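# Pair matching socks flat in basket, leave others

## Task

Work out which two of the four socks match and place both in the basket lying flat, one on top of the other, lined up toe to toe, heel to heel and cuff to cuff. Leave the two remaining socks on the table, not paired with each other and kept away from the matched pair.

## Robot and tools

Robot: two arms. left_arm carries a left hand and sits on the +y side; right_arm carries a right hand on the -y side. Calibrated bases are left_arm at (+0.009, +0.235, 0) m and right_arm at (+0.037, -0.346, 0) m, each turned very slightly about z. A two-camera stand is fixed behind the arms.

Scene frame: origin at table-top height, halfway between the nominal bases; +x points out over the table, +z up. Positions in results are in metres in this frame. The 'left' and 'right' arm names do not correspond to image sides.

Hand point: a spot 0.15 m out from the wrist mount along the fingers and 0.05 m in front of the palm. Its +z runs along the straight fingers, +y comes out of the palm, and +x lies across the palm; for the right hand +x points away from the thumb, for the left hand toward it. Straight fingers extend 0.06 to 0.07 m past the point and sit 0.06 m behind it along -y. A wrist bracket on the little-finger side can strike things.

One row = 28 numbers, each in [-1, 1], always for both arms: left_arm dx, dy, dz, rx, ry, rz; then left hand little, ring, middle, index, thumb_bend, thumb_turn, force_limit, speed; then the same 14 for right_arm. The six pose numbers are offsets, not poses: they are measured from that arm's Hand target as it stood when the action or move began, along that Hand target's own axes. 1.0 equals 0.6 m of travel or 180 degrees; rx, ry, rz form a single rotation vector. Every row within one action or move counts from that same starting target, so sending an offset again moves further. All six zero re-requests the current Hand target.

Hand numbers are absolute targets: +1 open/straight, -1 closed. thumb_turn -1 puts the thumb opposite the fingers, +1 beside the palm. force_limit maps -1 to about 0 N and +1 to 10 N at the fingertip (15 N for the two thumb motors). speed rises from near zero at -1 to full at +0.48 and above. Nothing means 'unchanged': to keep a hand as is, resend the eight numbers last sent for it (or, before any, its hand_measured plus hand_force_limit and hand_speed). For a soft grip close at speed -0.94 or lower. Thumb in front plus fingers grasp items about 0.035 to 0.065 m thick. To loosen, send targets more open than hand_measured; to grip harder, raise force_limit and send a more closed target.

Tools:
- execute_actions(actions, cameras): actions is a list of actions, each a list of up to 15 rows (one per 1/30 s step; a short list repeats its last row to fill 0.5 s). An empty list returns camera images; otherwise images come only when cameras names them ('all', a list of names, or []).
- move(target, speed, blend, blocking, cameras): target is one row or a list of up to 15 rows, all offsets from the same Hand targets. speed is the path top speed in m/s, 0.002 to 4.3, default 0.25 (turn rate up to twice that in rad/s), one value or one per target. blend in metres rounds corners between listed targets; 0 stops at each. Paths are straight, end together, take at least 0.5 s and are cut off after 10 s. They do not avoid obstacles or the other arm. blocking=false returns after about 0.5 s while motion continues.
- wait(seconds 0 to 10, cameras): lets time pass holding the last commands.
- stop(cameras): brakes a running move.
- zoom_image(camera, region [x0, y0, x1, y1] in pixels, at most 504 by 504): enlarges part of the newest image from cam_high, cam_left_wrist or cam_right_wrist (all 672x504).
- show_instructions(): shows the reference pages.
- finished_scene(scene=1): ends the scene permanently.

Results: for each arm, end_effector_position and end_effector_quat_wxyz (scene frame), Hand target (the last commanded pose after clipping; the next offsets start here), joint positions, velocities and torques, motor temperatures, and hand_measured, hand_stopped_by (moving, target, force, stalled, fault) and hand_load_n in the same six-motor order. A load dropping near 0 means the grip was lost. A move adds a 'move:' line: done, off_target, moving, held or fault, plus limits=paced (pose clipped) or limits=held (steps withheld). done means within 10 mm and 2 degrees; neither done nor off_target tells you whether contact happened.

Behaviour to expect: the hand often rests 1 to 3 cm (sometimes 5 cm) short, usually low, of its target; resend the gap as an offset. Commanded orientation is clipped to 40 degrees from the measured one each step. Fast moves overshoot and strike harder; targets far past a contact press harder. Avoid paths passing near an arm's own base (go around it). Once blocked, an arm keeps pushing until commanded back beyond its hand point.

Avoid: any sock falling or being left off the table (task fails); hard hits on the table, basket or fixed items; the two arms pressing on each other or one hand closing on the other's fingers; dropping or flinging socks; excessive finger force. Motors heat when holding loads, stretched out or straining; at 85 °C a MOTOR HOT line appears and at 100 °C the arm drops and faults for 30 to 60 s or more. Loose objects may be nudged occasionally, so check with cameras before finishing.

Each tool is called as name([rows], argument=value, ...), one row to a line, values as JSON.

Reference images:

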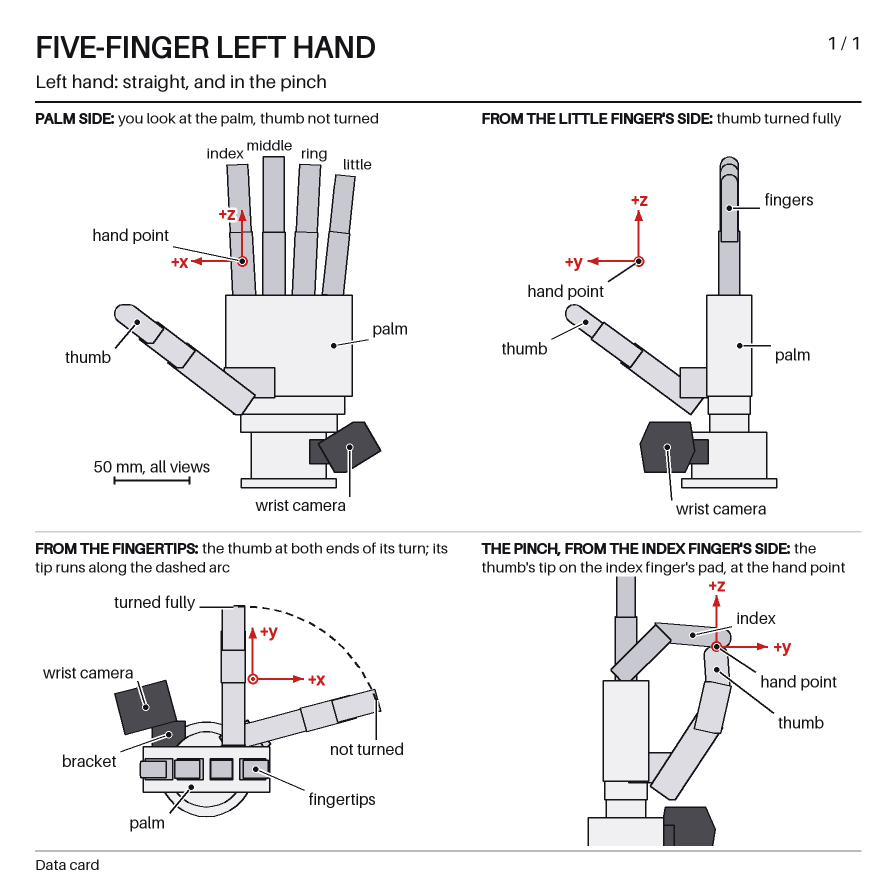

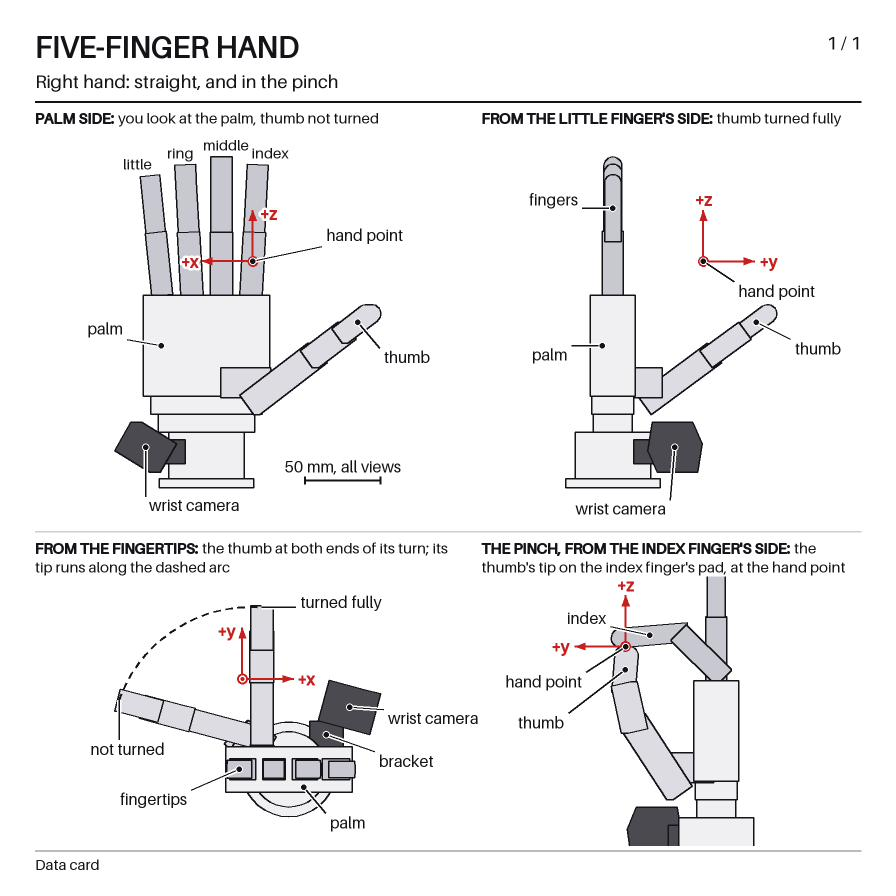

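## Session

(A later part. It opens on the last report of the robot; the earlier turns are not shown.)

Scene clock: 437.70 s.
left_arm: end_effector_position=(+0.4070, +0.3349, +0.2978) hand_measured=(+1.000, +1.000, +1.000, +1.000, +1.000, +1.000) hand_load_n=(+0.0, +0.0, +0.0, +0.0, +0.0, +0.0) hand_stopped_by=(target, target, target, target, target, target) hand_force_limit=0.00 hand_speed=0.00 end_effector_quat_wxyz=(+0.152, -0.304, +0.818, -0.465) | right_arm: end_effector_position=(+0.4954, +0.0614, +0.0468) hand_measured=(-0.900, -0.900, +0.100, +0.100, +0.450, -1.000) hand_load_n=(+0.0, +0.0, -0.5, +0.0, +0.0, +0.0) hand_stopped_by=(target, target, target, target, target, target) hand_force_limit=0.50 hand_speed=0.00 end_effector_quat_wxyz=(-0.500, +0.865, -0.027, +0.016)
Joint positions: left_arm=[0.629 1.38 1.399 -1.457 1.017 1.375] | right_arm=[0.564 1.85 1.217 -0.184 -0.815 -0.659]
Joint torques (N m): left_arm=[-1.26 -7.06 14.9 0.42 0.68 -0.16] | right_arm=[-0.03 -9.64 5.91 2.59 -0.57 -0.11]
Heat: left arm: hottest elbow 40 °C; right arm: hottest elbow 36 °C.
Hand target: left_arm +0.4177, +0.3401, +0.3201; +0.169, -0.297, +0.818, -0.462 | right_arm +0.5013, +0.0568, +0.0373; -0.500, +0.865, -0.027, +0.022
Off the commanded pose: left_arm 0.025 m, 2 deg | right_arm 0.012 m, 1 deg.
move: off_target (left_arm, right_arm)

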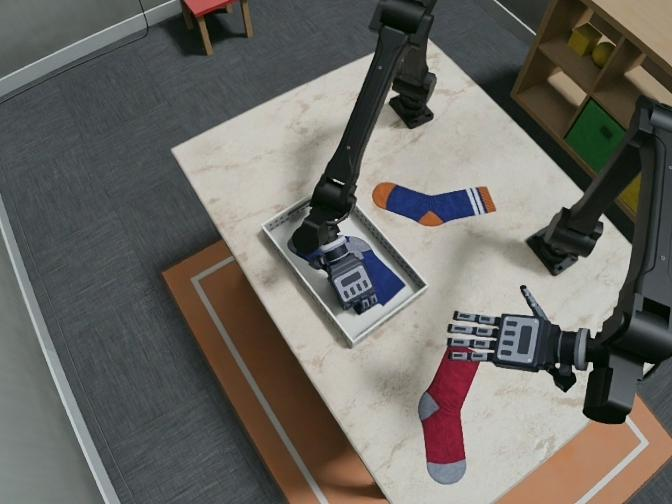

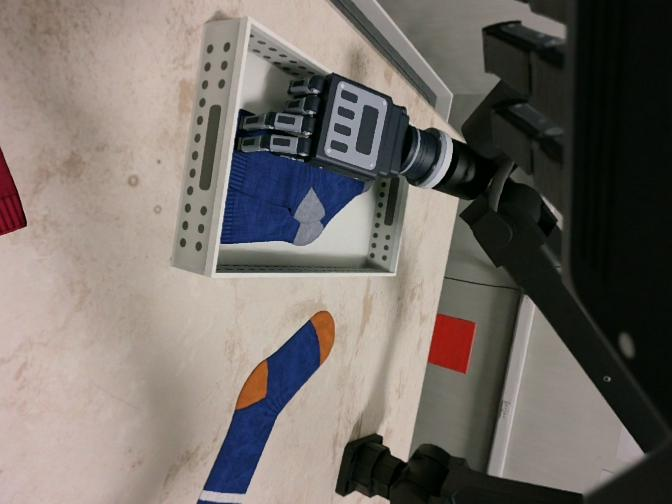

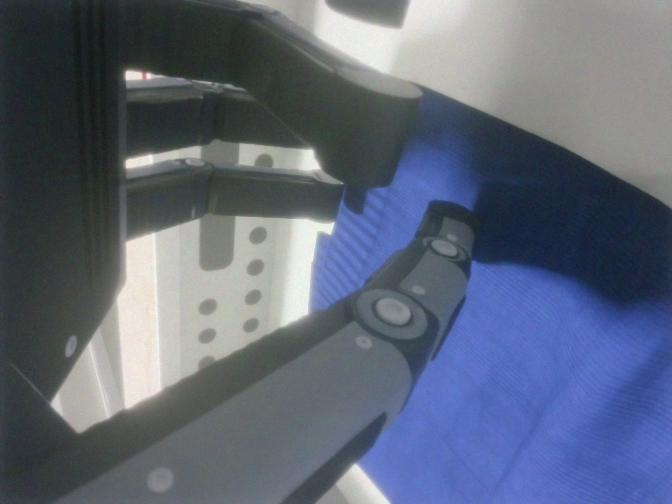

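move(target=[0,0,0,0,0,0,1,1,1,1,1,1,0,0,0,0,0,0,0,0,-0.9,-0.9,-0.5,-0.5,0.0,-1,0.5,-0.7], speed=0.06, cameras=["cam_high", "cam_left_wrist", "cam_right_wrist"])

zoom_image(camera="cam_high", region=[310, 240, 430, 350])

zoom_image(camera="cam_left_wrist", region=[200, 60, 400, 260])

Scene clock: 438.80 s.
left_arm: end_effector_position=(+0.4070, +0.3349, +0.2978) hand_measured=(+1.000, +1.000, +1.000, +1.000, +1.000, +1.000) hand_load_n=(+0.0, -0.5, +0.0, +0.0, +0.0, +0.0) hand_stopped_by=(target, target, target, target, target, target) hand_force_limit=0.00 hand_speed=0.00 end_effector_quat_wxyz=(+0.152, -0.304, +0.818, -0.465) | right_arm: end_effector_position=(+0.4928, +0.0599, +0.0397) hand_measured=(-0.900, -0.900, -0.282, -0.338, +0.222, -1.000) hand_load_n=(+0.0, +0.0, +8.0, +4.0, +13.0, -1.5) hand_stopped_by=(target, target, force, force, force, target) hand_force_limit=0.50 hand_speed=-0.70 end_effector_quat_wxyz=(-0.497, +0.867, -0.030, +0.012)
Joint positions: left_arm=[0.629 1.38 1.399 -1.457 1.017 1.375] | right_arm=[0.564 1.858 1.211 -0.182 -0.815 -0.659]
Joint torques (N m): left_arm=[-0.5 -7.24 14.83 0.51 0.68 -0.22] | right_arm=[-0.03 -9.99 6.42 2.39 -0.54 -0.13]
Heat: left arm: hottest elbow 40 °C; right arm: hottest elbow 36 °C.
Hand target: left_arm +0.4177, +0.3401, +0.3201; +0.169, -0.297, +0.818, -0.462 | right_arm +0.5010, +0.0569, +0.0370; -0.500, +0.866, -0.027, +0.022
Off the commanded pose: left_arm 0.025 m, 2 deg | right_arm 0.009 m, 1 deg.
move: off_target (left_arm)

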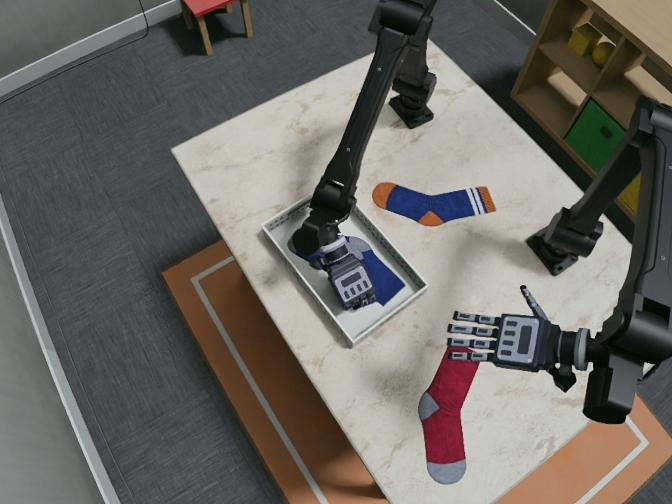

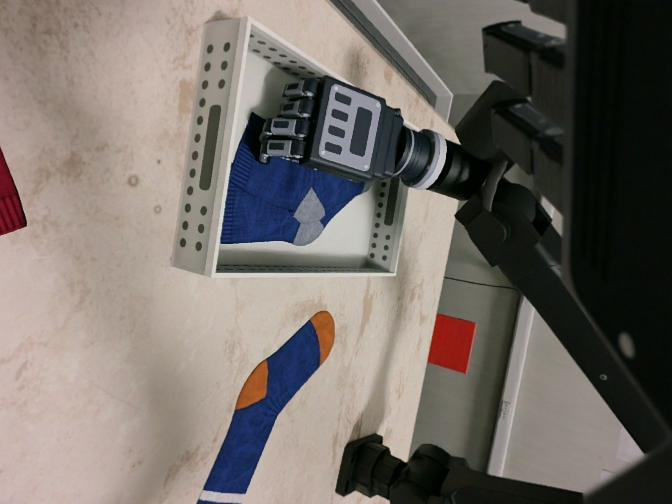

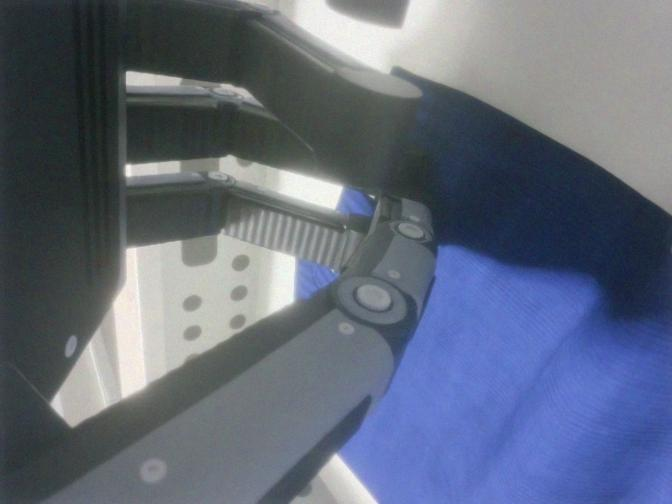

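Scaled by 4.200.

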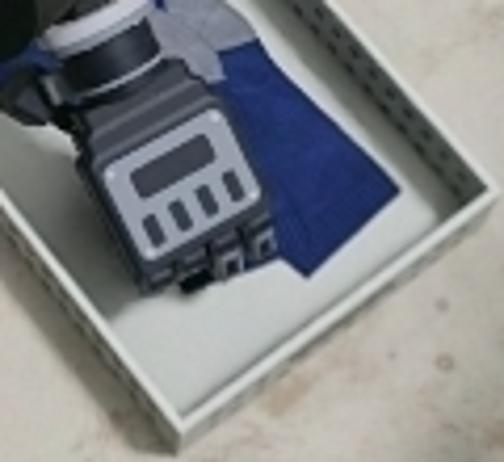

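Scaled by 2.520.

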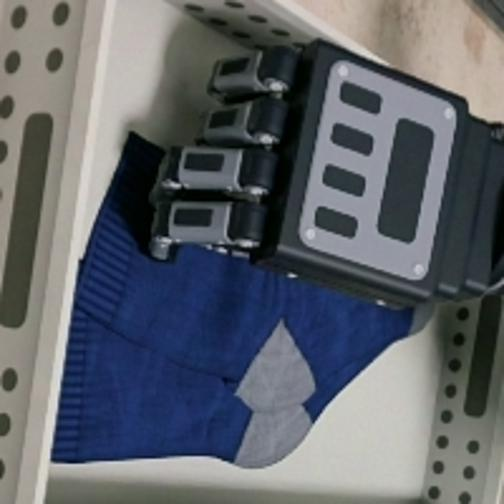

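move(target=[0,0,0,0,0,0,1,1,1,1,1,1,0,0,0.0035,-0.1194,-0.1265,0,0,0,-0.9,-0.9,-0.5,-0.5,0.0,-1,0.5,-0.7], speed=0.12, cameras=["cam_high", "cam_left_wrist", "cam_right_wrist"])

zoom_image(camera="cam_high", region=[270, 180, 450, 360])

zoom_image(camera="cam_left_wrist", region=[180, 10, 440, 290])

Scene clock: 440.40 s.
left_arm: end_effector_position=(+0.4070, +0.3349, +0.2978) hand_measured=(+1.000, +1.000, +1.000, +1.000, +1.000, +1.000) hand_load_n=(+0.0, +0.0, +0.0, +0.0, +0.0, -0.5) hand_stopped_by=(target, target, target, target, target, target) hand_force_limit=0.00 hand_speed=0.00 end_effector_quat_wxyz=(+0.152, -0.304, +0.818, -0.465) | right_arm: end_effector_position=(+0.4823, +0.0232, +0.1103) hand_measured=(-0.900, -0.900, -0.282, -0.338, +0.222, -1.000) hand_load_n=(+0.0, +0.0, +8.5, +4.0, +13.0, -1.5) hand_stopped_by=(target, target, force, force, force, target) hand_force_limit=0.50 hand_speed=-0.70 end_effector_quat_wxyz=(-0.489, +0.871, -0.040, +0.000)
Joint positions: left_arm=[0.629 1.38 1.399 -1.457 1.017 1.375] | right_arm=[0.514 1.712 1.233 -0.423 -0.842 -0.71]
Joint torques (N m): left_arm=[-0.85 -6.95 14.89 0.44 0.66 -0.17] | right_arm=[-0.15 -10.87 10.61 1.01 -0.77 -0.11]
Heat: left arm: hottest elbow 40 °C; right arm: hottest elbow 36 °C.
Hand target: left_arm +0.4177, +0.3401, +0.3201; +0.169, -0.297, +0.818, -0.462 | right_arm +0.5001, +0.0270, +0.1372; -0.500, +0.865, -0.027, +0.022
Off the commanded pose: left_arm 0.025 m, 2 deg | right_arm 0.032 m, 3 deg.
move: off_target (left_arm, right_arm)

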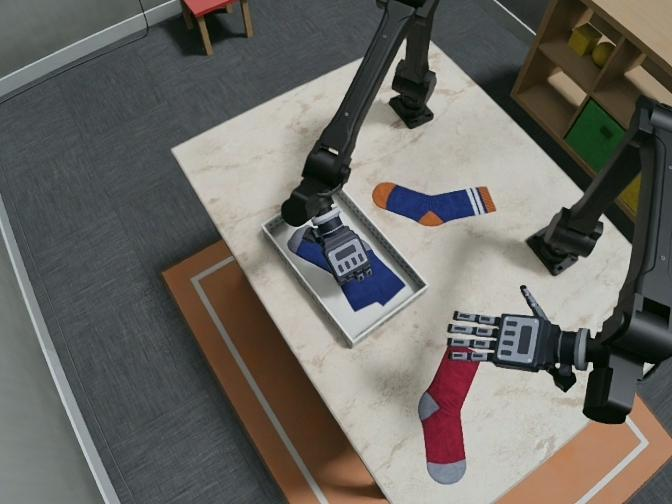

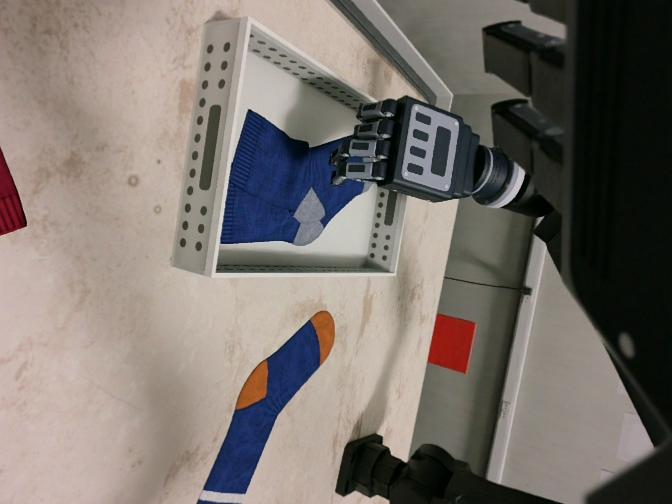

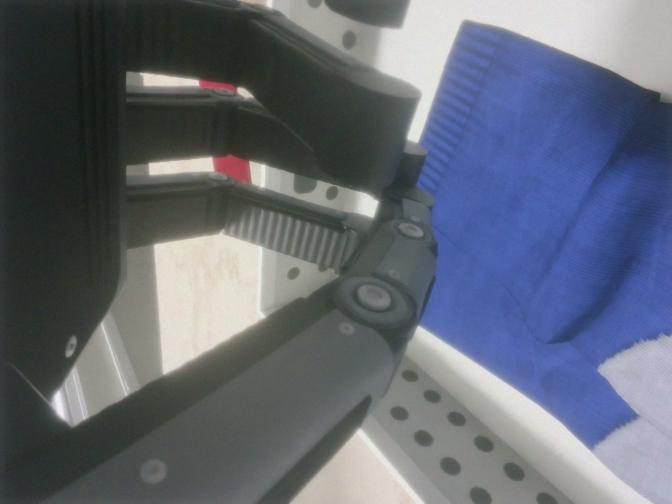

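Scaled by 2.800.

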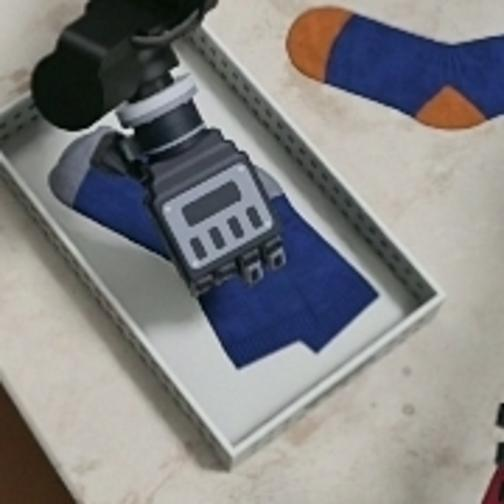

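Scaled by 1.800.

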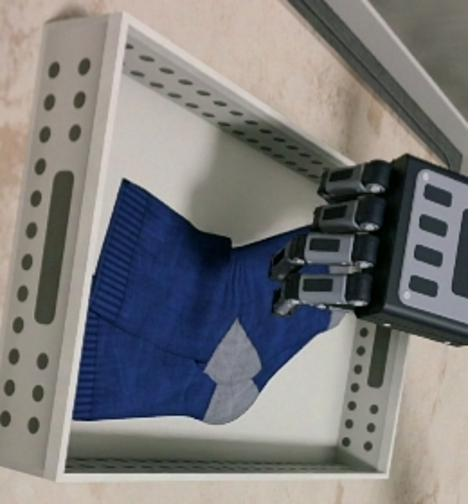

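move([
  [0,0,0,0,0,0,1,1,1,1,1,1,0,0,0.0003,0.07,0.055,0,0.0289,0.0167,-0.9,-0.9,0.1,0.1,0.45,-1,0.5,0],
  [0,0,0,0,0,0,1,1,1,1,1,1,0,0,0.0003,0.138,0.101,0,0.0289,0.0167,-0.9,-0.9,0.1,0.1,0.45,-1,0.5,0],
], speed=[0.1, 0.06], cameras=["cam_high", "cam_left_wrist", "cam_right_wrist"])

zoom_image(camera="cam_high", region=[310, 240, 430, 350])

zoom_image(camera="cam_left_wrist", region=[200, 60, 400, 260])

Scene clock: 443.17 s.
left_arm: end_effector_position=(+0.4070, +0.3349, +0.2978) hand_measured=(+1.000, +1.000, +1.000, +1.000, +1.000, +1.000) hand_load_n=(-0.5, +0.0, +0.0, +0.0, +0.0, +0.0) hand_stopped_by=(target, target, target, target, target, target) hand_force_limit=0.00 hand_speed=0.00 end_effector_quat_wxyz=(+0.152, -0.304, +0.818, -0.465) | right_arm: end_effector_position=(+0.5054, +0.0330, +0.0454) hand_measured=(-0.900, -0.900, +0.100, +0.100, +0.450, -1.000) hand_load_n=(+0.0, +0.0, -0.5, +0.0, +0.0, +0.0) hand_stopped_by=(target, target, target, target, target, target) hand_force_limit=0.50 hand_speed=0.00 end_effector_quat_wxyz=(-0.500, +0.862, -0.072, +0.052)
Joint positions: left_arm=[0.629 1.38 1.399 -1.457 1.017 1.375] | right_arm=[0.522 1.805 1.132 -0.08 -0.76 -0.594]
Joint torques (N m): left_arm=[-0.85 -6.65 14.97 0.35 0.68 -0.15] | right_arm=[2.08 -9 5.87 2.61 -0.31 0]
Heat: left arm: hottest elbow 40 °C; right arm: hottest elbow 36 °C.
Hand target: left_arm +0.4177, +0.3401, +0.3201; +0.169, -0.297, +0.818, -0.462 | right_arm +0.5021, +0.0379, +0.0350; -0.498, +0.863, -0.073, +0.048
Off the commanded pose: left_arm 0.025 m, 2 deg | right_arm 0.012 m, 0 deg.
move: off_target (left_arm, right_arm)

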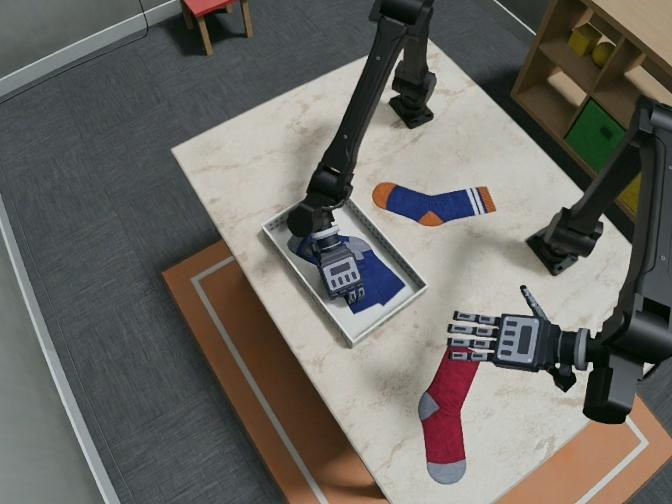

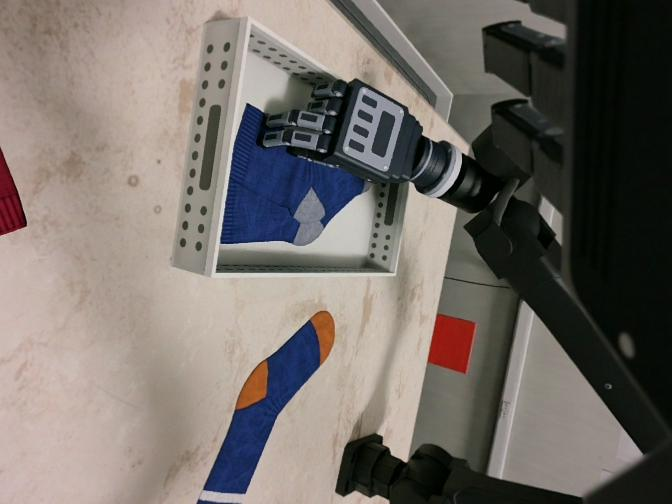

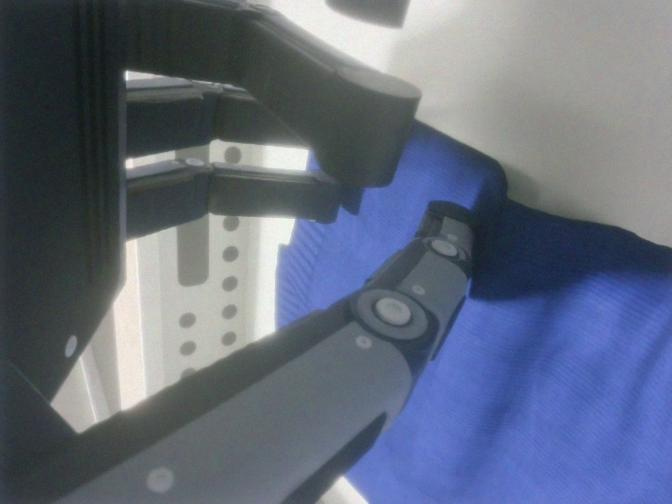

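Scaled by 4.200.

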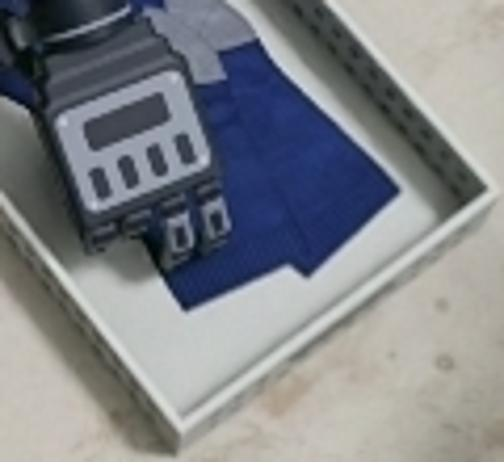

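Scaled by 2.520.

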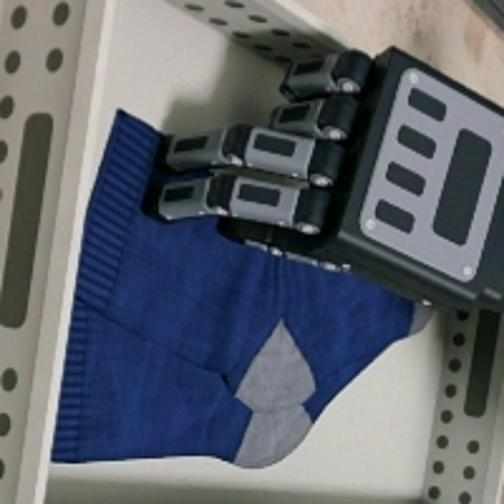

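move([
  [0,0,0,0,0,0,1,1,1,1,1,1,0,0,0,-0.0289,-0.0167,0,0,0,-0.9,-0.9,0.1,0.1,0.45,-1,0.5,0],
  [0,0,0,0,0,0,1,1,1,1,1,1,0,0,-0.0223,-0.0488,0.0180,0,0,0,-0.9,-0.9,0.1,0.1,0.45,-1,0.5,0],
  [0,0,0,0,0,0,1,1,1,1,1,1,0,0,-0.0223,-0.0200,0.0347,0,0,0,-0.9,-0.9,0.1,0.1,0.45,-1,0.5,0],
], speed=[0.06, 0.08, 0.06], cameras=["cam_high", "cam_left_wrist", "cam_right_wrist"])

zoom_image(camera="cam_high", region=[310, 240, 430, 350])

zoom_image(camera="cam_left_wrist", region=[200, 60, 400, 260])

Scene clock: 445.60 s.
left_arm: end_effector_position=(+0.4070, +0.3349, +0.2978) hand_measured=(+1.000, +1.000, +1.000, +1.000, +1.000, +1.000) hand_load_n=(+0.0, +0.0, +0.0, +0.0, +0.0, -0.5) hand_stopped_by=(target, target, target, target, target, target) hand_force_limit=0.00 hand_speed=0.00 end_effector_quat_wxyz=(+0.152, -0.304, +0.818, -0.465) | right_arm: end_effector_position=(+0.4934, +0.0586, +0.0454) hand_measured=(-0.900, -0.900, +0.100, +0.100, +0.450, -1.000) hand_load_n=(+0.0, +0.0, -1.0, +0.0, +0.0, +0.0) hand_stopped_by=(target, target, target, target, target, target) hand_force_limit=0.50 hand_speed=0.00 end_effector_quat_wxyz=(-0.500, +0.862, -0.072, +0.051)
Joint positions: left_arm=[0.629 1.38 1.399 -1.457 1.017 1.375] | right_arm=[0.575 1.809 1.132 -0.045 -0.723 -0.545]
Joint torques (N m): left_arm=[-0.44 -6.83 14.71 0.38 0.69 -0.15] | right_arm=[1.96 -8.35 6.5 2.59 -0.27 0.07]
Heat: left arm: hottest elbow 40 °C; right arm: hottest elbow 36 °C.
Hand target: left_arm +0.4177, +0.3401, +0.3201; +0.169, -0.297, +0.818, -0.462 | right_arm +0.4931, +0.0638, +0.0349; -0.498, +0.863, -0.073, +0.048
Off the commanded pose: left_arm 0.025 m, 2 deg | right_arm 0.012 m, 0 deg.
move: off_target (left_arm, right_arm)

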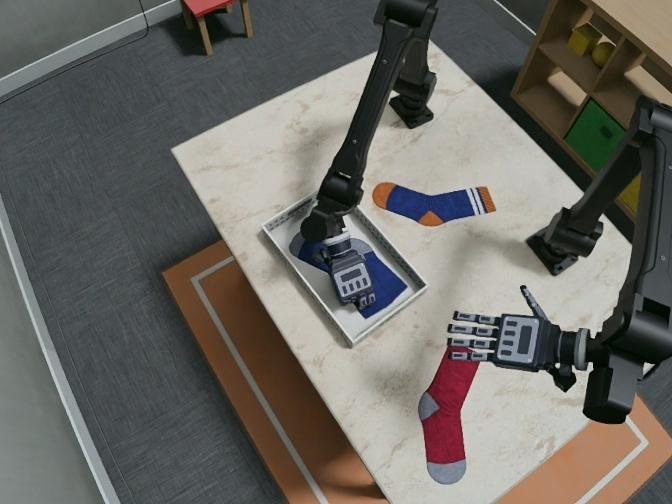

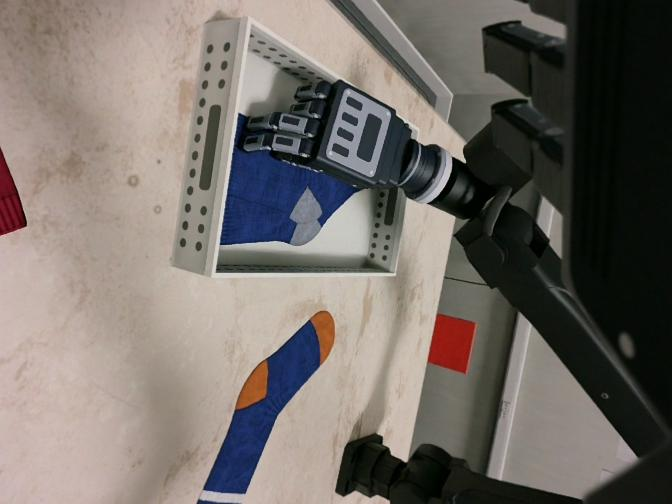

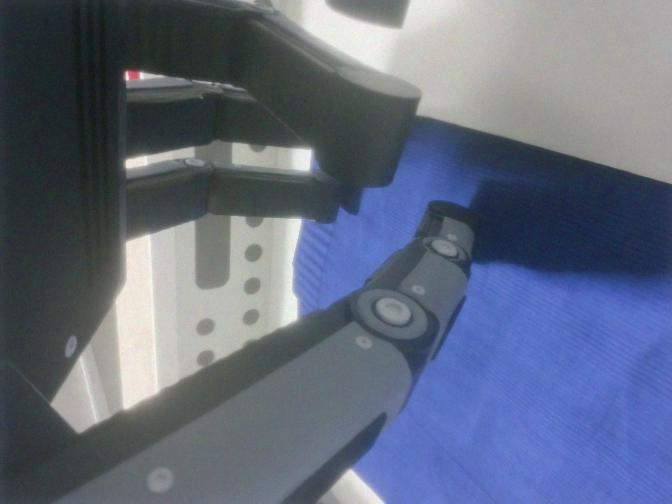

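Scaled by 4.200.

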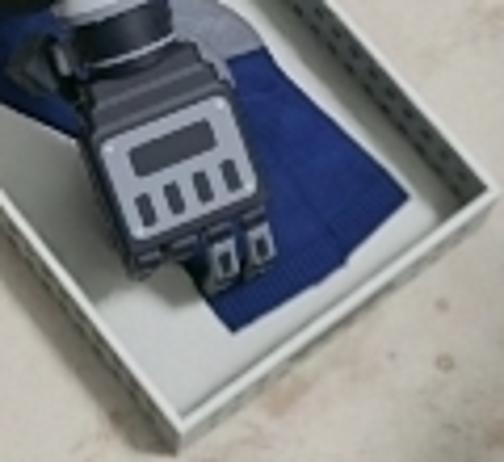

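Scaled by 2.520.

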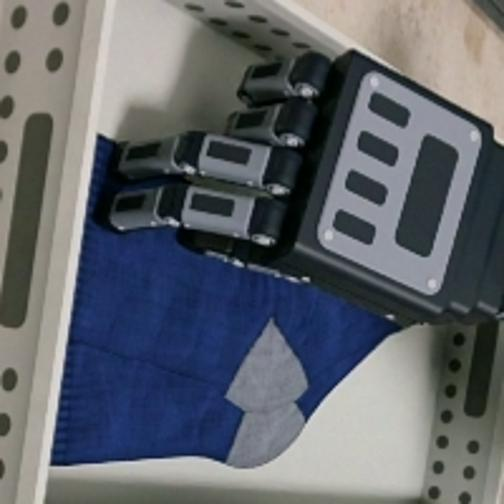

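move([
  [0,0,0,0,0,0,1,1,1,1,1,1,0,0,0,-0.0505,-0.0292,0,0,0,-0.9,-0.9,0.1,0.1,0.45,-1,0.5,0],
  [0,0,0,0,0,0,1,1,1,1,1,1,0,0,-0.0190,-0.0657,-0.0027,0,0,0,-0.9,-0.9,0.1,0.1,0.45,-1,0.5,0],
  [0,0,0,0,0,0,1,1,1,1,1,1,0,0,-0.0190,-0.0152,0.0265,0,0,0,-0.9,-0.9,0.1,0.1,0.45,-1,0.5,0],
], speed=[0.08, 0.08, 0.06], cameras=["cam_high", "cam_left_wrist", "cam_right_wrist"])

zoom_image(camera="cam_high", region=[310, 240, 430, 350])

zoom_image(camera="cam_left_wrist", region=[200, 60, 400, 260])

Scene clock: 448.57 s.
left_arm: end_effector_position=(+0.4070, +0.3349, +0.2978) hand_measured=(+1.000, +1.000, +1.000, +1.000, +1.000, +1.000) hand_load_n=(+0.0, +0.0, +0.0, +0.0, +0.0, +0.0) hand_stopped_by=(target, target, target, target, target, target) hand_force_limit=0.00 hand_speed=0.00 end_effector_quat_wxyz=(+0.152, -0.304, +0.818, -0.465) | right_arm: end_effector_position=(+0.4830, +0.0782, +0.0452) hand_measured=(-0.900, -0.900, +0.100, +0.100, +0.450, -1.000) hand_load_n=(+0.0, +0.0, -1.0, +0.0, +0.0, +0.0) hand_stopped_by=(target, target, target, target, target, target) hand_force_limit=0.50 hand_speed=0.00 end_effector_quat_wxyz=(-0.500, +0.862, -0.072, +0.050)
Joint positions: left_arm=[0.629 1.38 1.399 -1.457 1.017 1.375] | right_arm=[0.616 1.812 1.132 -0.021 -0.693 -0.51]
Joint torques (N m): left_arm=[-0.38 -7.12 14.86 0.42 0.67 -0.2] | right_arm=[1.26 -8.18 7.12 2.66 -0.27 0]
Heat: left arm: hottest elbow 40 °C; right arm: hottest elbow 35 °C.
Hand target: left_arm +0.4177, +0.3401, +0.3201; +0.169, -0.297, +0.818, -0.462 | right_arm +0.4851, +0.0838, +0.0347; -0.498, +0.863, -0.073, +0.048
Off the commanded pose: left_arm 0.025 m, 2 deg | right_arm 0.012 m, 0 deg.
move: off_target (left_arm, right_arm)

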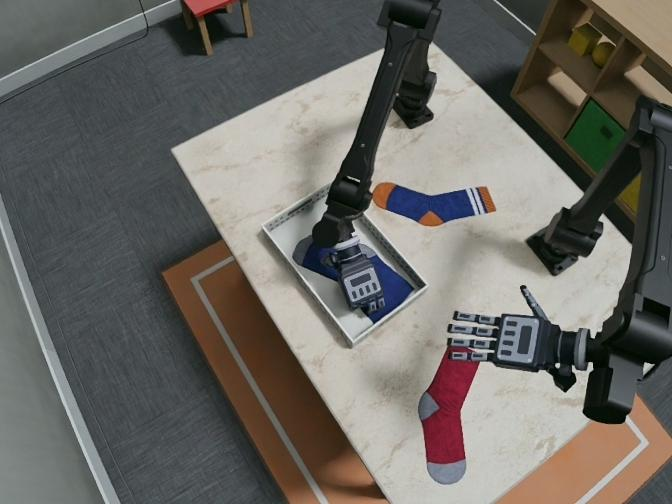

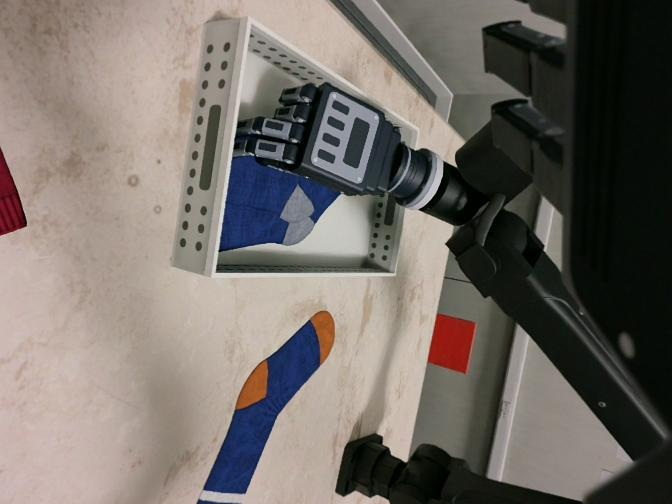

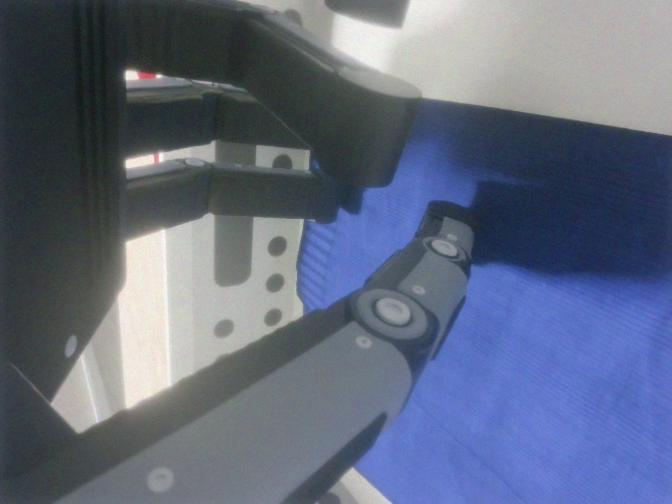

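Scaled by 4.200.

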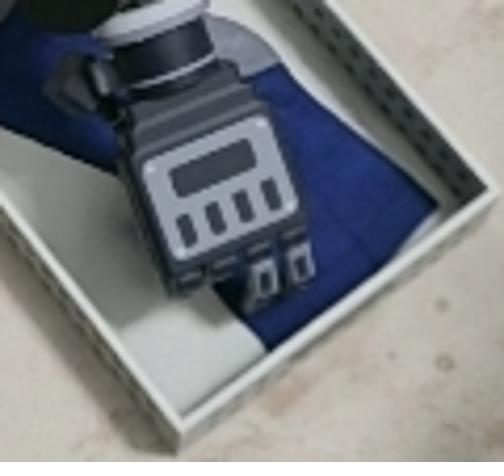

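Scaled by 2.520.

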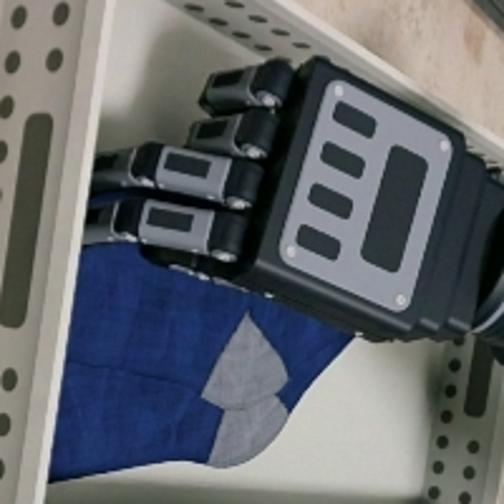

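move([
  [0,0,0,0,0,0,1,1,1,1,1,1,0,0,0,-0.0866,-0.05,0,0,0,-0.9,-0.9,0.1,0.1,0.45,-1,0.5,0],
  [0,0,0,0,0,0,1,1,1,1,1,1,0,0,-0.0058,-0.103,-0.0216,0,0,0,-0.9,-0.9,0.1,0.1,0.45,-1,0.5,0],
], speed=[0.08, 0.08], cameras=["cam_high", "cam_left_wrist", "cam_right_wrist"])

zoom_image(camera="cam_high", region=[310, 240, 430, 350])

zoom_image(camera="cam_left_wrist", region=[200, 60, 400, 260])

Scene clock: 450.77 s.
left_arm: end_effector_position=(+0.4070, +0.3349, +0.2978) hand_measured=(+1.000, +1.000, +1.000, +1.000, +1.000, +1.000) hand_load_n=(+0.0, +0.0, +0.0, +0.0, +0.0, +0.0) hand_stopped_by=(target, target, target, target, target, target) hand_force_limit=0.00 hand_speed=0.00 end_effector_quat_wxyz=(+0.152, -0.304, +0.818, -0.465) | right_arm: end_effector_position=(+0.4712, +0.0916, +0.0796) hand_measured=(-0.900, -0.900, +0.100, +0.100, +0.450, -1.000) hand_load_n=(+0.0, +0.0, +0.0, +0.0, +0.0, +0.0) hand_stopped_by=(target, target, target, target, target, target) hand_force_limit=0.50 hand_speed=0.00 end_effector_quat_wxyz=(-0.490, +0.868, -0.075, +0.040)
Joint positions: left_arm=[0.629 1.38 1.399 -1.457 1.017 1.375] | right_arm=[0.65 1.759 1.178 -0.137 -0.667 -0.491]
Joint torques (N m): left_arm=[-0.26 -7.41 14.98 0.49 0.7 -0.15] | right_arm=[1.32 -10.11 10.3 1.59 -0.32 0.02]
Heat: left arm: hottest elbow 40 °C; right arm: hottest elbow 36 °C.
Hand target: left_arm +0.4177, +0.3401, +0.3201; +0.169, -0.297, +0.818, -0.462 | right_arm +0.4844, +0.1039, +0.0949; -0.498, +0.863, -0.073, +0.048
Off the commanded pose: left_arm 0.025 m, 2 deg | right_arm 0.023 m, 1 deg.
move: off_target (left_arm, right_arm)

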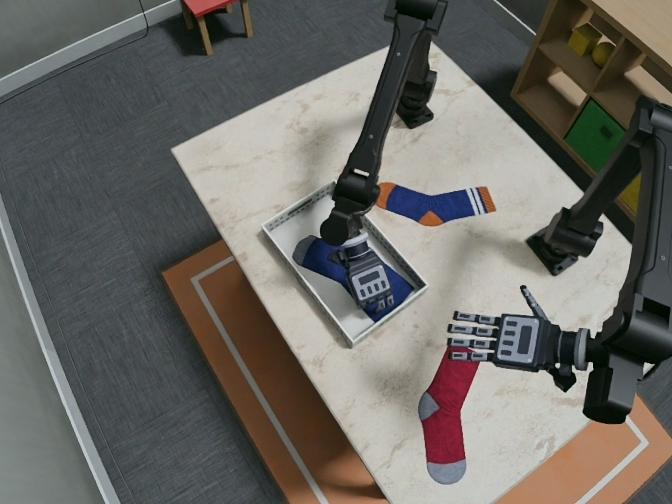

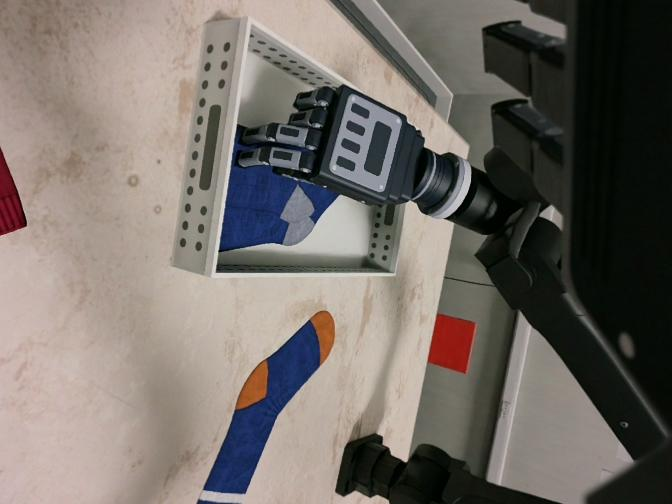

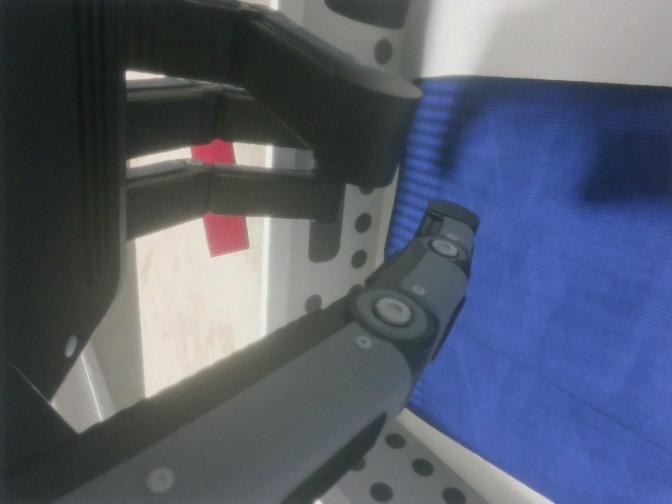

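Scaled by 4.200.

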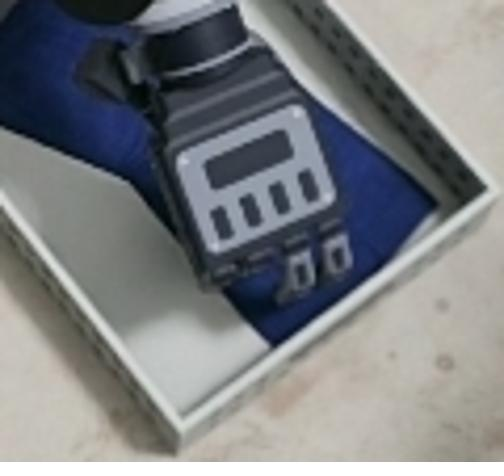

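Scaled by 2.520.

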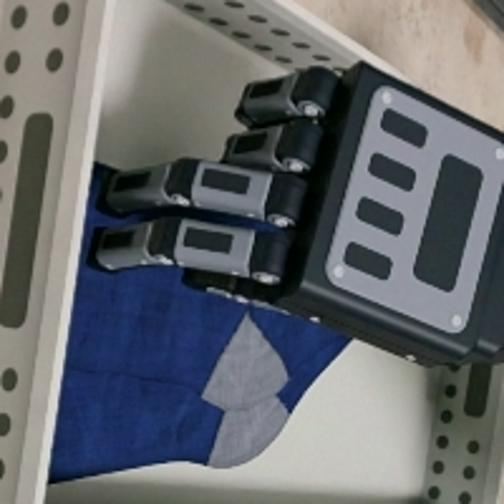

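move([
  [0,0,0,0,0,0,1,1,1,1,1,1,0,0,0.0033,0.0697,0.0415,0,0,0,-0.9,-0.9,0.1,0.1,0.45,-1,0.5,0],
  [0,0,0,0,0,0,1,1,1,1,1,1,0,0,0.0033,0.0914,0.0541,0,0,0,-0.9,-0.9,0.1,0.1,0.45,-1,0.5,0],
], speed=[0.08, 0.05], cameras=["cam_high", "cam_left_wrist", "cam_right_wrist"])

zoom_image(camera="cam_high", region=[310, 240, 430, 350])

zoom_image(camera="cam_left_wrist", region=[200, 60, 400, 260])

Scene clock: 452.57 s.
left_arm: end_effector_position=(+0.4070, +0.3349, +0.2978) hand_measured=(+1.000, +1.000, +1.000, +1.000, +1.000, +1.000) hand_load_n=(+0.0, +0.0, +0.0, +0.0, +0.0, -0.5) hand_stopped_by=(target, target, target, target, target, target) hand_force_limit=0.00 hand_speed=0.00 end_effector_quat_wxyz=(+0.152, -0.304, +0.818, -0.465) | right_arm: end_effector_position=(+0.4868, +0.1028, +0.0461) hand_measured=(-0.900, -0.900, +0.100, +0.100, +0.450, -1.000) hand_load_n=(+0.0, +0.0, -1.0, +0.0, +0.0, +0.0) hand_stopped_by=(target, target, target, target, target, target) hand_force_limit=0.50 hand_speed=0.00 end_effector_quat_wxyz=(-0.502, +0.861, -0.068, +0.053)
Joint positions: left_arm=[0.629 1.38 1.399 -1.457 1.017 1.375] | right_arm=[0.65 1.844 1.178 -0.009 -0.669 -0.488]
Joint torques (N m): left_arm=[-0.79 -7.24 14.79 0.49 0.66 -0.17] | right_arm=[1.2 -8.53 6.45 2.55 -0.29 0.02]
Heat: left arm: hottest elbow 40 °C; right arm: hottest elbow 35 °C.
Hand target: left_arm +0.4177, +0.3401, +0.3201; +0.169, -0.297, +0.818, -0.462 | right_arm +0.4872, +0.1042, +0.0312; -0.498, +0.863, -0.073, +0.048
Off the commanded pose: left_arm 0.025 m, 2 deg | right_arm 0.015 m, 1 deg.
move: off_target (left_arm, right_arm)

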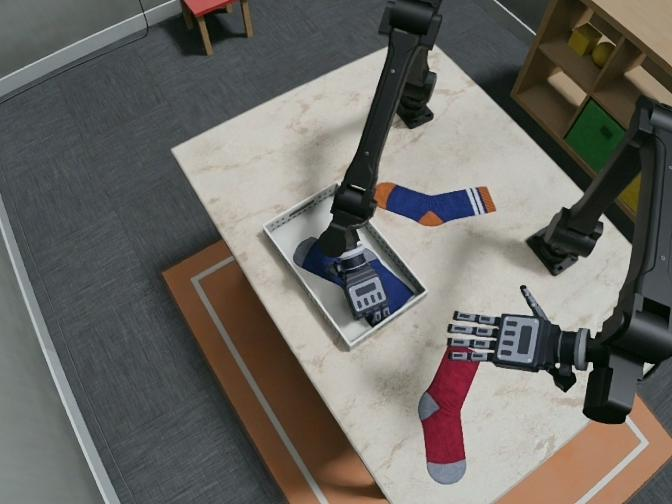

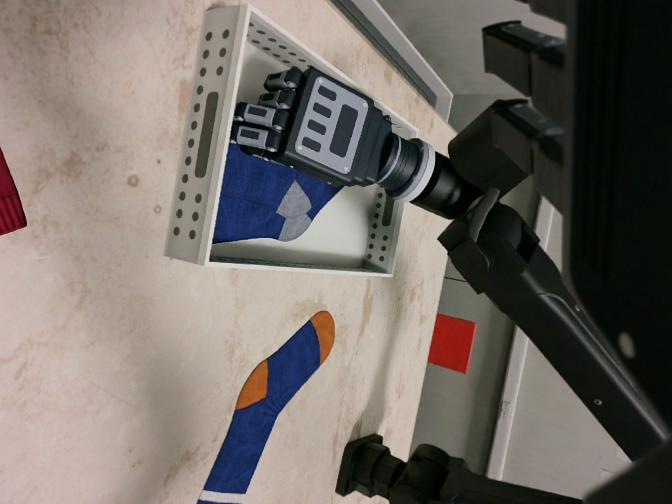

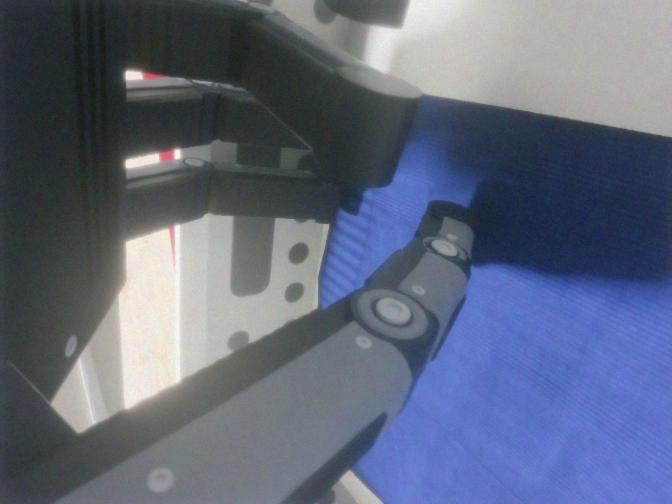

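Scaled by 4.200.

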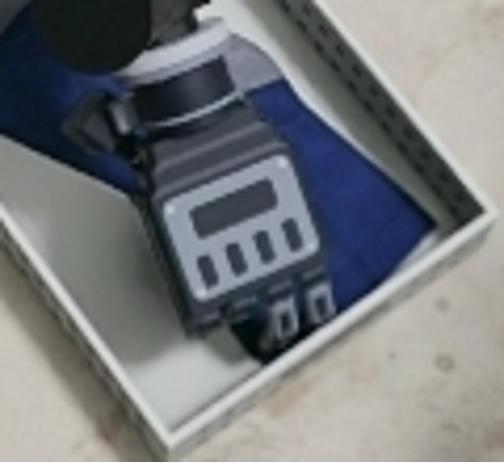

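Scaled by 2.520.

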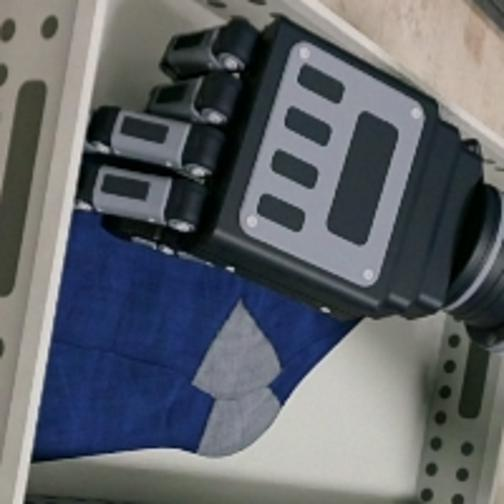

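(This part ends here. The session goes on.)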